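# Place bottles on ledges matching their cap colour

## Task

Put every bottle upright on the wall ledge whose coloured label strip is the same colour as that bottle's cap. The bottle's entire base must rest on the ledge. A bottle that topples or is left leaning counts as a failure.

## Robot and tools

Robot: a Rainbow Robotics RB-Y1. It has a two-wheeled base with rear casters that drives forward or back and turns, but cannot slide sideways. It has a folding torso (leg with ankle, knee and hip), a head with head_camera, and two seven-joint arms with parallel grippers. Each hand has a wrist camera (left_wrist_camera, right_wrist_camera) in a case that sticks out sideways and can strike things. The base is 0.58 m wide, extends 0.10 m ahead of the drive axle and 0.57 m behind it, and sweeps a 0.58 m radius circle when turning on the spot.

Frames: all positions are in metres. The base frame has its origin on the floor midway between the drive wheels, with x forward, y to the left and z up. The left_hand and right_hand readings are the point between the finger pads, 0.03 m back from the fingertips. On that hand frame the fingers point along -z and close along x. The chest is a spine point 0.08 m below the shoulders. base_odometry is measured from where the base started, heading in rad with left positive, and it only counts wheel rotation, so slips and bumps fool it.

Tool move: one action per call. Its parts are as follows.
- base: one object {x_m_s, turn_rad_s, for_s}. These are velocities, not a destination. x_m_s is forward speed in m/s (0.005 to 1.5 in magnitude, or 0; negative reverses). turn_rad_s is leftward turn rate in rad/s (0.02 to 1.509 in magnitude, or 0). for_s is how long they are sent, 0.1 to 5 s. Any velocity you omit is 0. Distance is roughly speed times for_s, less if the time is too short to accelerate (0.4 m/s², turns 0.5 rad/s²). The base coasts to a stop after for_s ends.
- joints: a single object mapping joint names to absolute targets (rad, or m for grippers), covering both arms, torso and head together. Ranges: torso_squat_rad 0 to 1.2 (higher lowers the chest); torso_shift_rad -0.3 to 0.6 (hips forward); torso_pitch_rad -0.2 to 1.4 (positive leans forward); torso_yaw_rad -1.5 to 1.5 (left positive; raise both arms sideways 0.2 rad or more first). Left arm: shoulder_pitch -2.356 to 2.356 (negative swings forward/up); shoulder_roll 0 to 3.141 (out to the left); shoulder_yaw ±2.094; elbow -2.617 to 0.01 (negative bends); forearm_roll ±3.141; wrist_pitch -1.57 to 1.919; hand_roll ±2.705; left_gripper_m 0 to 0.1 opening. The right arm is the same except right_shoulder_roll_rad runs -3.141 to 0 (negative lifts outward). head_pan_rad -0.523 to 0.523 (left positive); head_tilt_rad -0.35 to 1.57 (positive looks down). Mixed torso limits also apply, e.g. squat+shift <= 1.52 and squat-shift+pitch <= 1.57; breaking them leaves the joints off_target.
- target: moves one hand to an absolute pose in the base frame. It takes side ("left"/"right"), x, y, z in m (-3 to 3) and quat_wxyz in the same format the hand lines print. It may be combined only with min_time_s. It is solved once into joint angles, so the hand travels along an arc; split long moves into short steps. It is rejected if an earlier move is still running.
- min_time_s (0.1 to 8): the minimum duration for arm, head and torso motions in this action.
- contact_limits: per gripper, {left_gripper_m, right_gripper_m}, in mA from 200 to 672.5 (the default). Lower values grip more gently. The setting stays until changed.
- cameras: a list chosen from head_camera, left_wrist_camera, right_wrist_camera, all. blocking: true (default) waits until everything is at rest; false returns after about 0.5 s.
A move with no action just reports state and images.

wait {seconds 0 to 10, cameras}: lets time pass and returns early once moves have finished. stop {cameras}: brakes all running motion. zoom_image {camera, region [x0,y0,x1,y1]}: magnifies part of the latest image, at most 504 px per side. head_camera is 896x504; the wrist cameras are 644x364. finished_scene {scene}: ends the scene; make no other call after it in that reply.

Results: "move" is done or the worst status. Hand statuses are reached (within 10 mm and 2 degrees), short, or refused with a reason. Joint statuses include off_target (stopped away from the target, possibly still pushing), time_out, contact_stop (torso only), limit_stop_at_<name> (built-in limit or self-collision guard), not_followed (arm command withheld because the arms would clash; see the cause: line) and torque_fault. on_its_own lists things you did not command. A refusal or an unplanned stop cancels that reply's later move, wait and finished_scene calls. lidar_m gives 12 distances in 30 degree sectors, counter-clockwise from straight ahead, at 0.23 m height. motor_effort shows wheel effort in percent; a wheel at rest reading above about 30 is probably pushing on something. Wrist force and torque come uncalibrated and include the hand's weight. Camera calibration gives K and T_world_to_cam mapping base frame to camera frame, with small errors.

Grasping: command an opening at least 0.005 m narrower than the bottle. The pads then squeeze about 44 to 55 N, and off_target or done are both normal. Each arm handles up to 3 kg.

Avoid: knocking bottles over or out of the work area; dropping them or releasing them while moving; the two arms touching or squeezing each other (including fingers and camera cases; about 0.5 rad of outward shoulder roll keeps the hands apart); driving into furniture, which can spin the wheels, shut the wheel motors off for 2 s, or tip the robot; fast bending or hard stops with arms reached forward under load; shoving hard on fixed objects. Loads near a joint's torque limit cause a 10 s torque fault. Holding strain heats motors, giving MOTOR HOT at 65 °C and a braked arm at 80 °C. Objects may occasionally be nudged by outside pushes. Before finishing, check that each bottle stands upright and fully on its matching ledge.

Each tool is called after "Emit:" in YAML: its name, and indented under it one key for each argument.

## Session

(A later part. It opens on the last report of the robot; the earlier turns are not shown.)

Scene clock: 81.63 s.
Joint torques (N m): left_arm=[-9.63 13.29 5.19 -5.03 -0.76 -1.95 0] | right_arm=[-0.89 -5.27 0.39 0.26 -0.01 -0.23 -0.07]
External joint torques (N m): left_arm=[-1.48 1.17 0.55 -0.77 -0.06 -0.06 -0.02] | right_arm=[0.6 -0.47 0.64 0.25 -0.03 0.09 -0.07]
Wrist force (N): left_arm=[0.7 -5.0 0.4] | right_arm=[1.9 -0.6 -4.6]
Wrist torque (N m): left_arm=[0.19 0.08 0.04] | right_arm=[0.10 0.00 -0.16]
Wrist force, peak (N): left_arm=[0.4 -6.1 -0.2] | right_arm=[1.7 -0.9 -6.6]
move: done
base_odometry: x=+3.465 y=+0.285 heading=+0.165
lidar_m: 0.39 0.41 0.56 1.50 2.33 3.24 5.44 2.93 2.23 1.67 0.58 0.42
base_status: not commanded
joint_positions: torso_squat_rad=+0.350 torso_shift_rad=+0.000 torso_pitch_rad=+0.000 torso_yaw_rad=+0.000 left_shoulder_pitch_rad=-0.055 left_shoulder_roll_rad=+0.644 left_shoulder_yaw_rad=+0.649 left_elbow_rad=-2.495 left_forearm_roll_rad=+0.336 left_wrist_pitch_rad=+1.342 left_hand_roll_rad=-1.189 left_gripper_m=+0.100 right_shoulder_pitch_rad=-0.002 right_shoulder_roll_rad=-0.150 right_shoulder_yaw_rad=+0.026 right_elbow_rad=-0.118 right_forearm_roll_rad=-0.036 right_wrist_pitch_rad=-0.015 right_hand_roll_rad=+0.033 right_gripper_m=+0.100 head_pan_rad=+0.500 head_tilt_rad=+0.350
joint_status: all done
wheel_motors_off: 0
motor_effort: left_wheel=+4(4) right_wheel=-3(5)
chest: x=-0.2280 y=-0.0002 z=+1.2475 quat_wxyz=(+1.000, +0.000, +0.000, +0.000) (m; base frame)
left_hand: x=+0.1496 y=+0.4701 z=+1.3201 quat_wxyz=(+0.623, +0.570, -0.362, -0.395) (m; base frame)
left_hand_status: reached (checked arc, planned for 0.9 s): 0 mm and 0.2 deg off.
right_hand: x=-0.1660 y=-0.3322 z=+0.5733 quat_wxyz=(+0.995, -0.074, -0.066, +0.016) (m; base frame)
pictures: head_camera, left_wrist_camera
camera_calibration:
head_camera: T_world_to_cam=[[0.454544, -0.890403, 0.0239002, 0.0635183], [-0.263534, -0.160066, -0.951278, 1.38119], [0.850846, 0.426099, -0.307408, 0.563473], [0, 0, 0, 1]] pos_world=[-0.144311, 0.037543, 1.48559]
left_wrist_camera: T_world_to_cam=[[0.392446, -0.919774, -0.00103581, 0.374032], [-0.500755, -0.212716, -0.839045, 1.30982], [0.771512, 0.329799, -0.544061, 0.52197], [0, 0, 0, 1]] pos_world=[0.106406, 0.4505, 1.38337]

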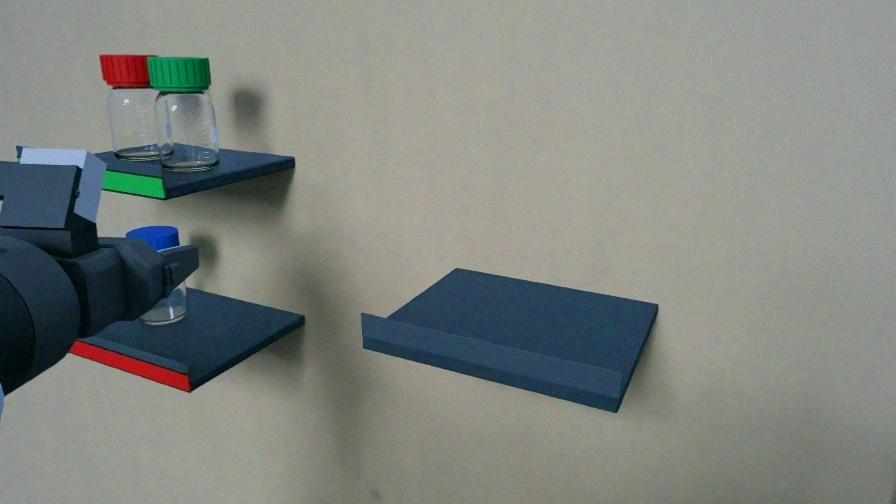

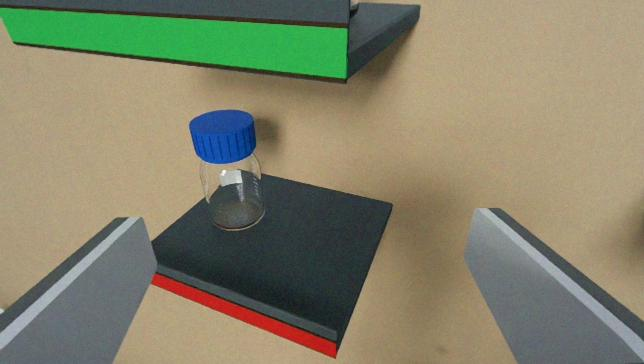

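Emit:
move:
  target: {"side": "left", "x": 0.165, "y": 0.552, "z": 1.25, "quat_wxyz": [0.63846, 0.58507, -0.33779, -0.36861]}
  min_time_s: 0.8

Emit:
move:
  target: {"side": "left", "x": 0.247, "y": 0.6, "z": 1.24, "quat_wxyz": [0.63846, 0.58507, -0.33779, -0.36861]}
  min_time_s: 0.8
  cameras: ["left_wrist_camera"]

Scene clock: 83.90 s.
Joint torques (N m): left_arm=[-8.61 13.84 5.59 -7.83 -0.59 -2.01 0.13] | right_arm=[-1.16 -5.03 0.2 0.39 0.08 -0.27 -0.08]
External joint torques (N m): left_arm=[-0.68 0.39 0.5 -0.4 -0.23 -0.04 0.11] | right_arm=[0.33 -0.23 0.45 0.37 0.07 0.05 -0.09]
Wrist force (N): left_arm=[0.8 -5.2 0.4] | right_arm=[1.6 -0.7 -5.5]
Wrist torque (N m): left_arm=[0.21 0.10 0.04] | right_arm=[0.09 -0.06 -0.16]
Wrist force, peak (N): left_arm=[0.7 -6.0 0.8] | right_arm=[3.1 -0.7 -6.0]
move: done
base_odometry: x=+3.465 y=+0.285 heading=+0.165
lidar_m: 0.40 0.41 0.56 1.50 2.32 3.24 5.44 2.93 2.23 1.67 0.58 0.42
base_status: not commanded
joint_positions: torso_squat_rad=+0.350 torso_shift_rad=+0.000 torso_pitch_rad=+0.000 torso_yaw_rad=+0.000 left_shoulder_pitch_rad=+0.054 left_shoulder_roll_rad=+0.536 left_shoulder_yaw_rad=+0.671 left_elbow_rad=-2.203 left_forearm_roll_rad=+0.294 left_wrist_pitch_rad=+0.950 left_hand_roll_rad=-1.306 left_gripper_m=+0.100 right_shoulder_pitch_rad=-0.002 right_shoulder_roll_rad=-0.150 right_shoulder_yaw_rad=+0.026 right_elbow_rad=-0.118 right_forearm_roll_rad=-0.036 right_wrist_pitch_rad=-0.015 right_hand_roll_rad=+0.033 right_gripper_m=+0.100 head_pan_rad=+0.500 head_tilt_rad=+0.350
joint_status: all done
wheel_motors_off: 0
motor_effort: left_wheel=+4(4) right_wheel=-4(5)
chest: x=-0.2280 y=-0.0002 z=+1.2475 quat_wxyz=(+1.000, +0.000, +0.000, +0.000) (m; base frame)
left_hand: x=+0.1646 y=+0.5518 z=+1.2501 quat_wxyz=(+0.639, +0.585, -0.337, -0.368) (m; base frame)
left_hand_status: reached (checked arc, planned for 0.8 s): 1 mm and 0.1 deg off.
right_hand: x=-0.1660 y=-0.3322 z=+0.5733 quat_wxyz=(+0.995, -0.074, -0.066, +0.016) (m; base frame)
pictures: none

Scene clock: 85.13 s.
Joint torques (N m): left_arm=[-12.42 17.93 3.37 -8.64 -0.41 -1.82 0.19] | right_arm=[-0.85 -5.32 0.62 0.58 -0.05 -0.16 0.12]
External joint torques (N m): left_arm=[0.17 1.4 -1.71 0.11 -0.21 0.17 0.18] | right_arm=[0.64 -0.52 0.87 0.56 -0.07 0.16 0.12]
Wrist force (N): left_arm=[0.9 -4.9 0.3] | right_arm=[2.1 -0.7 -5.7]
Wrist torque (N m): left_arm=[0.17 0.11 0.03] | right_arm=[0.09 0.02 -0.16]
Wrist force, peak (N): left_arm=[0.0 -6.3 0.8] | right_arm=[2.6 -0.6 -6.1]
move: done
base_odometry: x=+3.465 y=+0.285 heading=+0.165
lidar_m: 0.40 0.42 0.56 1.50 2.32 3.24 5.44 2.93 2.23 1.67 0.59 0.42
base_status: not commanded
joint_positions: torso_squat_rad=+0.350 torso_shift_rad=+0.000 torso_pitch_rad=+0.000 torso_yaw_rad=+0.000 left_shoulder_pitch_rad=-0.193 left_shoulder_roll_rad=+0.640 left_shoulder_yaw_rad=+0.580 left_elbow_rad=-1.750 left_forearm_roll_rad=+0.273 left_wrist_pitch_rad=+0.758 left_hand_roll_rad=-1.371 left_gripper_m=+0.100 right_shoulder_pitch_rad=-0.002 right_shoulder_roll_rad=-0.150 right_shoulder_yaw_rad=+0.026 right_elbow_rad=-0.118 right_forearm_roll_rad=-0.036 right_wrist_pitch_rad=-0.015 right_hand_roll_rad=+0.033 right_gripper_m=+0.100 head_pan_rad=+0.500 head_tilt_rad=+0.350
joint_status: all done
wheel_motors_off: 0
motor_effort: left_wheel=+4(5) right_wheel=-3(5)
chest: x=-0.2280 y=-0.0002 z=+1.2475 quat_wxyz=(+1.000, +0.000, +0.000, +0.000) (m; base frame)
left_hand: x=+0.2470 y=+0.6000 z=+1.2404 quat_wxyz=(+0.638, +0.585, -0.338, -0.368) (m; base frame)
left_hand_status: reached (checked arc, planned for 0.8 s): 0 mm and 0.0 deg off.
right_hand: x=-0.1660 y=-0.3322 z=+0.5733 quat_wxyz=(+0.995, -0.074, -0.066, +0.016) (m; base frame)
pictures: left_wrist_camera
camera_calibration:
left_wrist_camera: T_world_to_cam=[[0.468327, -0.883553, -0.00172065, 0.415599], [-0.479417, -0.252478, -0.840484, 1.33974], [0.742178, 0.394447, -0.541833, 0.326349], [0, 0, 0, 1]] pos_world=[0.205447, 0.576731, 1.30357]

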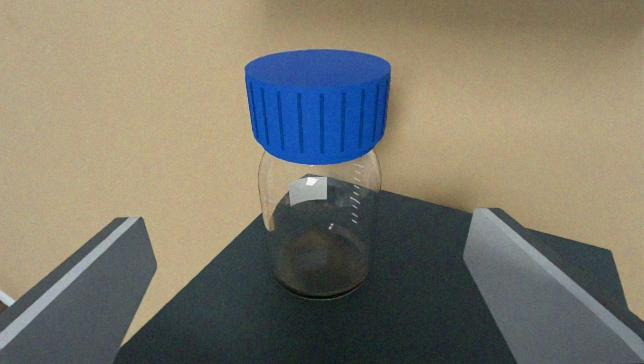

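Emit:
move:
  target: {"side": "left", "x": 0.303, "y": 0.629, "z": 1.235, "quat_wxyz": [0.63846, 0.58507, -0.33779, -0.36861]}
  min_time_s: 0.6

Emit:
move:
  target: {"side": "left", "x": 0.3104, "y": 0.6333, "z": 1.223, "quat_wxyz": [0.63846, 0.58507, -0.33779, -0.36861]}
  min_time_s: 0.4

Emit:
move:
  joints: {"left_gripper_m": 0.045}
  cameras: ["left_wrist_camera"]

Scene clock: 86.97 s.
Joint torques (N m): left_arm=[-15.78 19.34 2.67 -9.24 -0.09 -1.92 0.11] | right_arm=[-1.19 -5.49 -0.26 0.59 0.05 -0.34 -0.05]
External joint torques (N m): left_arm=[0.05 1.23 -1.83 0.32 -0.02 0.1 0.09] | right_arm=[0.3 -0.69 -0.01 0.57 0.03 -0.02 -0.05]
Wrist force (N): left_arm=[1.1 -5.1 0.4] | right_arm=[2.0 -0.5 -5.3]
Wrist torque (N m): left_arm=[0.19 0.13 0.02] | right_arm=[0.06 -0.02 -0.17]
Wrist force, peak (N): left_arm=[0.2 -6.4 1.0] | right_arm=[2.3 -0.7 -6.3]
move: done
base_odometry: x=+3.465 y=+0.285 heading=+0.165
lidar_m: 0.40 0.41 0.56 1.51 2.33 3.25 5.45 2.93 2.23 1.67 0.58 0.42
base_status: not commanded
joint_positions: torso_squat_rad=+0.350 torso_shift_rad=+0.000 torso_pitch_rad=+0.000 torso_yaw_rad=+0.000 left_shoulder_pitch_rad=-0.394 left_shoulder_roll_rad=+0.711 left_shoulder_yaw_rad=+0.510 left_elbow_rad=-1.384 left_forearm_roll_rad=+0.284 left_wrist_pitch_rad=+0.596 left_hand_roll_rad=-1.435 left_gripper_m=+0.100 right_shoulder_pitch_rad=-0.002 right_shoulder_roll_rad=-0.150 right_shoulder_yaw_rad=+0.026 right_elbow_rad=-0.118 right_forearm_roll_rad=-0.036 right_wrist_pitch_rad=-0.015 right_hand_roll_rad=+0.033 right_gripper_m=+0.100 head_pan_rad=+0.500 head_tilt_rad=+0.350
joint_status: all done
wheel_motors_off: 0
motor_effort: left_wheel=+4(5) right_wheel=-3(4)
chest: x=-0.2280 y=-0.0002 z=+1.2475 quat_wxyz=(+1.000, +0.000, +0.000, +0.000) (m; base frame)
left_hand: x=+0.3027 y=+0.6289 z=+1.2355 quat_wxyz=(+0.638, +0.585, -0.338, -0.368) (m; base frame)
left_hand_status: reached (checked arc, planned for 0.7 s): 1 mm and 0.1 deg off.
right_hand: x=-0.1660 y=-0.3322 z=+0.5733 quat_wxyz=(+0.995, -0.074, -0.066, +0.016) (m; base frame)
pictures: none

Scene clock: 87.70 s.
Joint torques (N m): left_arm=[-17.34 18.91 2.49 -9.66 -0.13 -2.21 0] | right_arm=[-1.02 -5 0.66 0.59 -0.15 -0.27 -0.07]
External joint torques (N m): left_arm=[-1.13 0.66 -1.87 0.11 -0.09 -0.19 -0.01] | right_arm=[0.47 -0.21 0.91 0.57 -0.17 0.04 -0.08]
Wrist force (N): left_arm=[0.9 -5.1 0.6] | right_arm=[2.0 -0.1 -5.6]
Wrist torque (N m): left_arm=[0.18 0.10 0.03] | right_arm=[0.03 -0.03 -0.16]
Wrist force, peak (N): left_arm=[1.0 -6.1 0.3] | right_arm=[2.6 -1.1 -6.2]
move: done
base_odometry: x=+3.465 y=+0.285 heading=+0.165
lidar_m: 0.39 0.41 0.55 1.50 2.33 3.25 5.44 2.94 2.22 1.67 0.58 0.41
base_status: not commanded
joint_positions: torso_squat_rad=+0.350 torso_shift_rad=+0.000 torso_pitch_rad=+0.000 torso_yaw_rad=+0.000 left_shoulder_pitch_rad=-0.414 left_shoulder_roll_rad=+0.710 left_shoulder_yaw_rad=+0.496 left_elbow_rad=-1.309 left_forearm_roll_rad=+0.290 left_wrist_pitch_rad=+0.536 left_hand_roll_rad=-1.451 left_gripper_m=+0.100 right_shoulder_pitch_rad=-0.002 right_shoulder_roll_rad=-0.150 right_shoulder_yaw_rad=+0.026 right_elbow_rad=-0.118 right_forearm_roll_rad=-0.036 right_wrist_pitch_rad=-0.015 right_hand_roll_rad=+0.033 right_gripper_m=+0.100 head_pan_rad=+0.500 head_tilt_rad=+0.350
joint_status: all done
wheel_motors_off: 0
motor_effort: left_wheel=+5(5) right_wheel=-3(4)
chest: x=-0.2280 y=-0.0002 z=+1.2475 quat_wxyz=(+1.000, +0.000, +0.000, +0.000) (m; base frame)
left_hand: x=+0.3103 y=+0.6334 z=+1.2234 quat_wxyz=(+0.638, +0.585, -0.338, -0.368) (m; base frame)
left_hand_status: reached (checked arc, planned for 0.4 s): 0 mm and 0.0 deg off.
right_hand: x=-0.1660 y=-0.3322 z=+0.5733 quat_wxyz=(+0.995, -0.074, -0.066, +0.016) (m; base frame)
pictures: none

Scene clock: 88.83 s.
Joint torques (N m): left_arm=[-17.48 18.73 2.72 -9.64 -0.23 -2.15 0] | right_arm=[-1.21 -5.03 0.04 0.39 -0.06 -0.16 -0.04]
External joint torques (N m): left_arm=[-1.27 0.48 -1.64 0.12 -0.19 -0.13 -0.01] | right_arm=[0.28 -0.23 0.29 0.37 -0.07 0.16 -0.05]
Wrist force (N): left_arm=[1.3 -5.0 0.4] | right_arm=[2.5 -0.3 -5.6]
Wrist torque (N m): left_arm=[0.21 0.09 0.07] | right_arm=[0.10 0.02 -0.16]
Wrist force, peak (N): left_arm=[1.1 -5.4 0.3] | right_arm=[3.3 0.0 -6.1]
move: off_target
base_odometry: x=+3.465 y=+0.285 heading=+0.165
lidar_m: 0.39 0.41 0.56 1.50 2.33 3.24 5.44 2.93 2.23 1.67 0.58 0.42
base_status: not commanded
joint_positions: torso_squat_rad=+0.350 torso_shift_rad=+0.000 torso_pitch_rad=+0.000 torso_yaw_rad=+0.000 left_shoulder_pitch_rad=-0.414 left_shoulder_roll_rad=+0.710 left_shoulder_yaw_rad=+0.496 left_elbow_rad=-1.309 left_forearm_roll_rad=+0.290 left_wrist_pitch_rad=+0.536 left_hand_roll_rad=-1.451 left_gripper_m=+0.055 right_shoulder_pitch_rad=-0.002 right_shoulder_roll_rad=-0.150 right_shoulder_yaw_rad=+0.026 right_elbow_rad=-0.118 right_forearm_roll_rad=-0.036 right_wrist_pitch_rad=-0.015 right_hand_roll_rad=+0.033 right_gripper_m=+0.100 head_pan_rad=+0.500 head_tilt_rad=+0.350
joint_status: left_gripper_m off_target (ended at +0.055, target +0.045)
wheel_motors_off: 0
motor_effort: left_wheel=+4(4) right_wheel=-3(4)
chest: x=-0.2280 y=-0.0002 z=+1.2475 quat_wxyz=(+1.000, +0.000, +0.000, +0.000) (m; base frame)
left_hand: x=+0.3103 y=+0.6334 z=+1.2234 quat_wxyz=(+0.638, +0.585, -0.338, -0.368) (m; base frame)
right_hand: x=-0.1660 y=-0.3322 z=+0.5733 quat_wxyz=(+0.995, -0.074, -0.066, +0.016) (m; base frame)
pictures: left_wrist_camera
camera_calibration:
left_wrist_camera: T_world_to_cam=[[0.468605, -0.883406, -0.00181698, 0.415396], [-0.479507, -0.252627, -0.840388, 1.36422], [0.741945, 0.394681, -0.541981, 0.257095], [0, 0, 0, 1]] pos_world=[0.268746, 0.610131, 1.28657]

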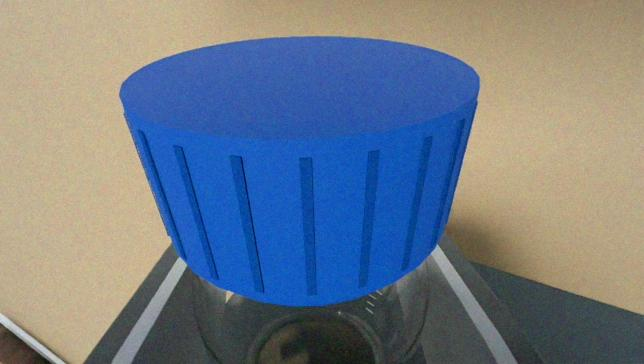

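Emit:
move:
  target: {"side": "left", "x": 0.3095, "y": 0.633, "z": 1.234, "quat_wxyz": [0.63846, 0.58507, -0.33779, -0.36861]}
  min_time_s: 0.4

Emit:
move:
  target: {"side": "left", "x": 0.258, "y": 0.603, "z": 1.2355, "quat_wxyz": [0.63846, 0.58507, -0.33779, -0.36861]}
  min_time_s: 0.7

Emit:
move:
  target: {"side": "left", "x": 0.254, "y": 0.601, "z": 1.255, "quat_wxyz": [0.63846, 0.58507, -0.33779, -0.36861]}
  min_time_s: 0.5

Emit:
move:
  target: {"side": "left", "x": 0.165, "y": 0.545, "z": 1.268, "quat_wxyz": [0.63846, 0.58507, -0.33779, -0.36861]}
  min_time_s: 0.8

Emit:
move:
  target: {"side": "left", "x": 0.145, "y": 0.48, "z": 1.375, "quat_wxyz": [0.62178, 0.56977, -0.36298, -0.39612]}
  min_time_s: 0.9
  cameras: ["left_wrist_camera", "head_camera"]

Scene clock: 92.97 s.
Joint torques (N m): left_arm=[-18.27 20.82 5.63 -11.2 -0.08 -2.44 0.59] | right_arm=[-0.77 -5.17 -0.02 0.47 0.04 -0.3 0.07]
External joint torques (N m): left_arm=[-2.05 2.53 1.21 -1.54 -0.03 -0.43 0.58] | right_arm=[0.72 -0.37 0.24 0.45 0.02 0.02 0.06]
Wrist force (N): left_arm=[0.9 -6.6 0.2] | right_arm=[2.5 -0.5 -5.1]
Wrist torque (N m): left_arm=[0.17 0.10 -0.07] | right_arm=[0.09 0.05 -0.21]
Wrist force, peak (N): left_arm=[1.1 -7.3 0.5] | right_arm=[2.6 -1.3 -6.1]
move: done
base_odometry: x=+3.465 y=+0.285 heading=+0.165
lidar_m: 0.39 0.41 0.56 1.51 2.32 3.25 5.44 2.93 2.23 1.66 0.58 0.42
base_status: not commanded
joint_positions: torso_squat_rad=+0.350 torso_shift_rad=+0.000 torso_pitch_rad=+0.000 torso_yaw_rad=+0.000 left_shoulder_pitch_rad=-0.420 left_shoulder_roll_rad=+0.722 left_shoulder_yaw_rad=+0.498 left_elbow_rad=-1.328 left_forearm_roll_rad=+0.293 left_wrist_pitch_rad=+0.567 left_hand_roll_rad=-1.447 left_gripper_m=+0.055 right_shoulder_pitch_rad=-0.002 right_shoulder_roll_rad=-0.150 right_shoulder_yaw_rad=+0.026 right_elbow_rad=-0.118 right_forearm_roll_rad=-0.036 right_wrist_pitch_rad=-0.015 right_hand_roll_rad=+0.033 right_gripper_m=+0.100 head_pan_rad=+0.500 head_tilt_rad=+0.350
joint_status: all done
wheel_motors_off: 0
motor_effort: left_wheel=+4(5) right_wheel=-3(4)
chest: x=-0.2280 y=-0.0002 z=+1.2475 quat_wxyz=(+1.000, +0.000, +0.000, +0.000) (m; base frame)
left_hand: x=+0.3096 y=+0.6329 z=+1.2336 quat_wxyz=(+0.638, +0.585, -0.338, -0.369) (m; base frame)
left_hand_status: reached (checked arc, planned for 0.4 s): 0 mm and 0.0 deg off.
right_hand: x=-0.1660 y=-0.3322 z=+0.5733 quat_wxyz=(+0.995, -0.074, -0.066, +0.016) (m; base frame)
pictures: none

Scene clock: 94.03 s.
Joint torques (N m): left_arm=[-14.96 17.52 5.81 -10.31 -0.3 -2.59 0.29] | right_arm=[-0.8 -5.73 0.47 0.41 0.2 -0.26 -0.01]
External joint torques (N m): left_arm=[-1.81 0.76 0.68 -1.4 -0.11 -0.6 0.28] | right_arm=[0.69 -0.94 0.72 0.4 0.18 0.06 -0.01]
Wrist force (N): left_arm=[0.8 -6.5 0.4] | right_arm=[1.1 -0.7 -5.2]
Wrist torque (N m): left_arm=[0.16 0.11 -0.09] | right_arm=[0.09 -0.20 -0.20]
Wrist force, peak (N): left_arm=[1.3 7.6 -4.7] | right_arm=[2.3 -0.4 -6.3]
move: done
base_odometry: x=+3.465 y=+0.285 heading=+0.165
lidar_m: 0.40 0.41 0.56 1.51 2.32 3.24 5.44 2.93 2.23 1.67 0.58 0.42
base_status: not commanded
joint_positions: torso_squat_rad=+0.350 torso_shift_rad=+0.000 torso_pitch_rad=+0.000 torso_yaw_rad=+0.000 left_shoulder_pitch_rad=-0.219 left_shoulder_roll_rad=+0.652 left_shoulder_yaw_rad=+0.555 left_elbow_rad=-1.690 left_forearm_roll_rad=+0.259 left_wrist_pitch_rad=+0.722 left_hand_roll_rad=-1.361 left_gripper_m=+0.055 right_shoulder_pitch_rad=-0.002 right_shoulder_roll_rad=-0.150 right_shoulder_yaw_rad=+0.026 right_elbow_rad=-0.118 right_forearm_roll_rad=-0.036 right_wrist_pitch_rad=-0.015 right_hand_roll_rad=+0.033 right_gripper_m=+0.100 head_pan_rad=+0.500 head_tilt_rad=+0.350
joint_status: all done
wheel_motors_off: 0
motor_effort: left_wheel=+4(5) right_wheel=-3(4)
chest: x=-0.2280 y=-0.0002 z=+1.2475 quat_wxyz=(+1.000, +0.000, +0.000, +0.000) (m; base frame)
left_hand: x=+0.2581 y=+0.6031 z=+1.2354 quat_wxyz=(+0.639, +0.585, -0.338, -0.369) (m; base frame)
left_hand_status: reached (checked arc, planned for 0.7 s): 0 mm and 0.0 deg off.
right_hand: x=-0.1660 y=-0.3322 z=+0.5733 quat_wxyz=(+0.995, -0.074, -0.066, +0.016) (m; base frame)
pictures: none

Scene clock: 94.87 s.
Joint torques (N m): left_arm=[-14.89 18.72 6.53 -10.04 -0.19 -2.23 0.46] | right_arm=[-1.26 -4.82 0.36 0.21 0 -0.07 -0.04]
External joint torques (N m): left_arm=[-1.81 1.86 1.32 -1.47 0.04 -0.25 0.45] | right_arm=[0.24 -0.02 0.61 0.2 -0.02 0.25 -0.04]
Wrist force (N): left_arm=[1.1 -6.6 0.4] | right_arm=[2.5 -0.7 -6.3]
Wrist torque (N m): left_arm=[0.19 0.14 -0.10] | right_arm=[0.12 0.04 -0.16]
Wrist force, peak (N): left_arm=[0.8 -7.1 0.2] | right_arm=[2.5 -0.7 -6.3]
move: done
base_odometry: x=+3.465 y=+0.285 heading=+0.165
lidar_m: 0.39 0.41 0.57 1.51 2.32 3.24 5.44 2.93 2.23 1.66 0.58 0.42
base_status: not commanded
joint_positions: torso_squat_rad=+0.350 torso_shift_rad=+0.000 torso_pitch_rad=+0.000 torso_yaw_rad=+0.000 left_shoulder_pitch_rad=-0.228 left_shoulder_roll_rad=+0.677 left_shoulder_yaw_rad=+0.564 left_elbow_rad=-1.730 left_forearm_roll_rad=+0.271 left_wrist_pitch_rad=+0.781 left_hand_roll_rad=-1.353 left_gripper_m=+0.055 right_shoulder_pitch_rad=-0.002 right_shoulder_roll_rad=-0.150 right_shoulder_yaw_rad=+0.026 right_elbow_rad=-0.118 right_forearm_roll_rad=-0.036 right_wrist_pitch_rad=-0.015 right_hand_roll_rad=+0.033 right_gripper_m=+0.100 head_pan_rad=+0.500 head_tilt_rad=+0.350
joint_status: all done
wheel_motors_off: 0
motor_effort: left_wheel=+4(5) right_wheel=-3(4)
chest: x=-0.2280 y=-0.0002 z=+1.2475 quat_wxyz=(+1.000, +0.000, +0.000, +0.000) (m; base frame)
left_hand: x=+0.2544 y=+0.6009 z=+1.2543 quat_wxyz=(+0.638, +0.586, -0.338, -0.369) (m; base frame)
left_hand_status: reached (checked arc, planned for 0.5 s): 1 mm and 0.1 deg off.
right_hand: x=-0.1660 y=-0.3322 z=+0.5733 quat_wxyz=(+0.995, -0.074, -0.066, +0.016) (m; base frame)
pictures: none

Scene clock: 96.33 s.
Joint torques (N m): left_arm=[-9.84 14.58 6.13 -8.11 -0.6 -2.51 0.35] | right_arm=[-0.56 -4.94 0.76 0.36 -0.08 -0.33 0.06]
External joint torques (N m): left_arm=[-1.74 0.95 0.82 -1.26 -0.14 -0.58 0.33] | right_arm=[0.93 -0.14 1.01 0.34 -0.1 -0.01 0.05]
Wrist force (N): left_arm=[0.9 -6.5 0.4] | right_arm=[2.2 -0.4 -5.3]
Wrist torque (N m): left_arm=[0.16 0.09 -0.09] | right_arm=[0.07 0.02 -0.16]
Wrist force, peak (N): left_arm=[0.5 -8.4 -0.6] | right_arm=[2.6 -0.7 -6.6]
move: done
base_odometry: x=+3.465 y=+0.285 heading=+0.165
lidar_m: 0.40 0.41 0.56 1.50 2.33 3.25 5.44 2.93 2.22 1.66 0.58 0.42
base_status: not commanded
joint_positions: torso_squat_rad=+0.350 torso_shift_rad=+0.000 torso_pitch_rad=+0.000 torso_yaw_rad=+0.000 left_shoulder_pitch_rad=+0.037 left_shoulder_roll_rad=+0.585 left_shoulder_yaw_rad=+0.665 left_elbow_rad=-2.236 left_forearm_roll_rad=+0.290 left_wrist_pitch_rad=+1.018 left_hand_roll_rad=-1.260 left_gripper_m=+0.055 right_shoulder_pitch_rad=-0.002 right_shoulder_roll_rad=-0.150 right_shoulder_yaw_rad=+0.026 right_elbow_rad=-0.118 right_forearm_roll_rad=-0.036 right_wrist_pitch_rad=-0.015 right_hand_roll_rad=+0.033 right_gripper_m=+0.100 head_pan_rad=+0.500 head_tilt_rad=+0.350
joint_status: all done
wheel_motors_off: 0
motor_effort: left_wheel=+4(5) right_wheel=-3(4)
chest: x=-0.2280 y=-0.0002 z=+1.2475 quat_wxyz=(+1.000, +0.000, +0.000, +0.000) (m; base frame)
left_hand: x=+0.1650 y=+0.5450 z=+1.2678 quat_wxyz=(+0.639, +0.585, -0.338, -0.369) (m; base frame)
left_hand_status: reached (checked arc, planned for 0.8 s): 0 mm and 0.0 deg off.
right_hand: x=-0.1660 y=-0.3322 z=+0.5733 quat_wxyz=(+0.995, -0.074, -0.066, +0.016) (m; base frame)
pictures: none

Scene clock: 97.57 s.
Joint torques (N m): left_arm=[-9.3 15.4 6.54 -2.87 -1.21 -2.25 0.33] | right_arm=[-0.8 -4.91 -0.02 0.09 0.13 -0.21 -0.11]
External joint torques (N m): left_arm=[-0.8 1.41 1.26 -0.6 -0.33 -0.43 0.31] | right_arm=[0.69 -0.11 0.23 0.07 0.11 0.11 -0.11]
Wrist force (N): left_arm=[0.9 -6.7 0.6] | right_arm=[2.4 -0.6 -5.9]
Wrist torque (N m): left_arm=[0.18 0.12 -0.10] | right_arm=[0.08 0.00 -0.19]
Wrist force, peak (N): left_arm=[0.7 -7.8 0.1] | right_arm=[2.5 -1.0 -6.1]
move: done
base_odometry: x=+3.465 y=+0.285 heading=+0.165
lidar_m: 0.40 0.41 0.56 1.51 2.33 3.25 5.45 2.93 2.22 1.66 0.58 0.41
base_status: not commanded
joint_positions: torso_squat_rad=+0.350 torso_shift_rad=+0.000 torso_pitch_rad=+0.000 torso_yaw_rad=+0.000 left_shoulder_pitch_rad=-0.139 left_shoulder_roll_rad=+0.863 left_shoulder_yaw_rad=+0.726 left_elbow_rad=-2.441 left_forearm_roll_rad=+0.485 left_wrist_pitch_rad=+1.462 left_hand_roll_rad=-1.109 left_gripper_m=+0.055 right_shoulder_pitch_rad=-0.002 right_shoulder_roll_rad=-0.150 right_shoulder_yaw_rad=+0.026 right_elbow_rad=-0.118 right_forearm_roll_rad=-0.036 right_wrist_pitch_rad=-0.015 right_hand_roll_rad=+0.033 right_gripper_m=+0.100 head_pan_rad=+0.500 head_tilt_rad=+0.350
joint_status: all done
wheel_motors_off: 0
motor_effort: left_wheel=+5(5) right_wheel=-2(4)
chest: x=-0.2280 y=-0.0002 z=+1.2475 quat_wxyz=(+1.000, +0.000, +0.000, +0.000) (m; base frame)
left_hand: x=+0.1451 y=+0.4800 z=+1.3749 quat_wxyz=(+0.622, +0.570, -0.363, -0.396) (m; base frame)
left_hand_status: reached (checked arc, planned for 0.9 s): 0 mm and 0.0 deg off.
right_hand: x=-0.1660 y=-0.3322 z=+0.5733 quat_wxyz=(+0.995, -0.074, -0.066, +0.016) (m; base frame)
pictures: head_camera, left_wrist_camera
camera_calibration:
head_camera: T_world_to_cam=[[0.454544, -0.890403, 0.0239002, 0.0635183], [-0.263534, -0.160066, -0.951278, 1.38119], [0.850846, 0.426099, -0.307408, 0.563473], [0, 0, 0, 1]] pos_world=[-0.144311, 0.037543, 1.48559]
left_wrist_camera: T_world_to_cam=[[0.389271, -0.921121, -0.00212107, 0.387546], [-0.500629, -0.209635, -0.839895, 1.35526], [0.7732, 0.328008, -0.542745, 0.550843], [0, 0, 0, 1]] pos_world=[0.101713, 0.460406, 1.43807]

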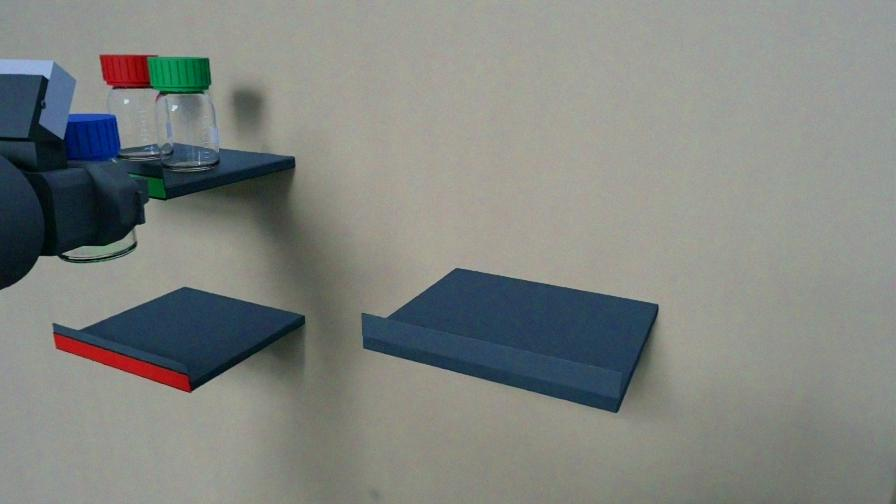

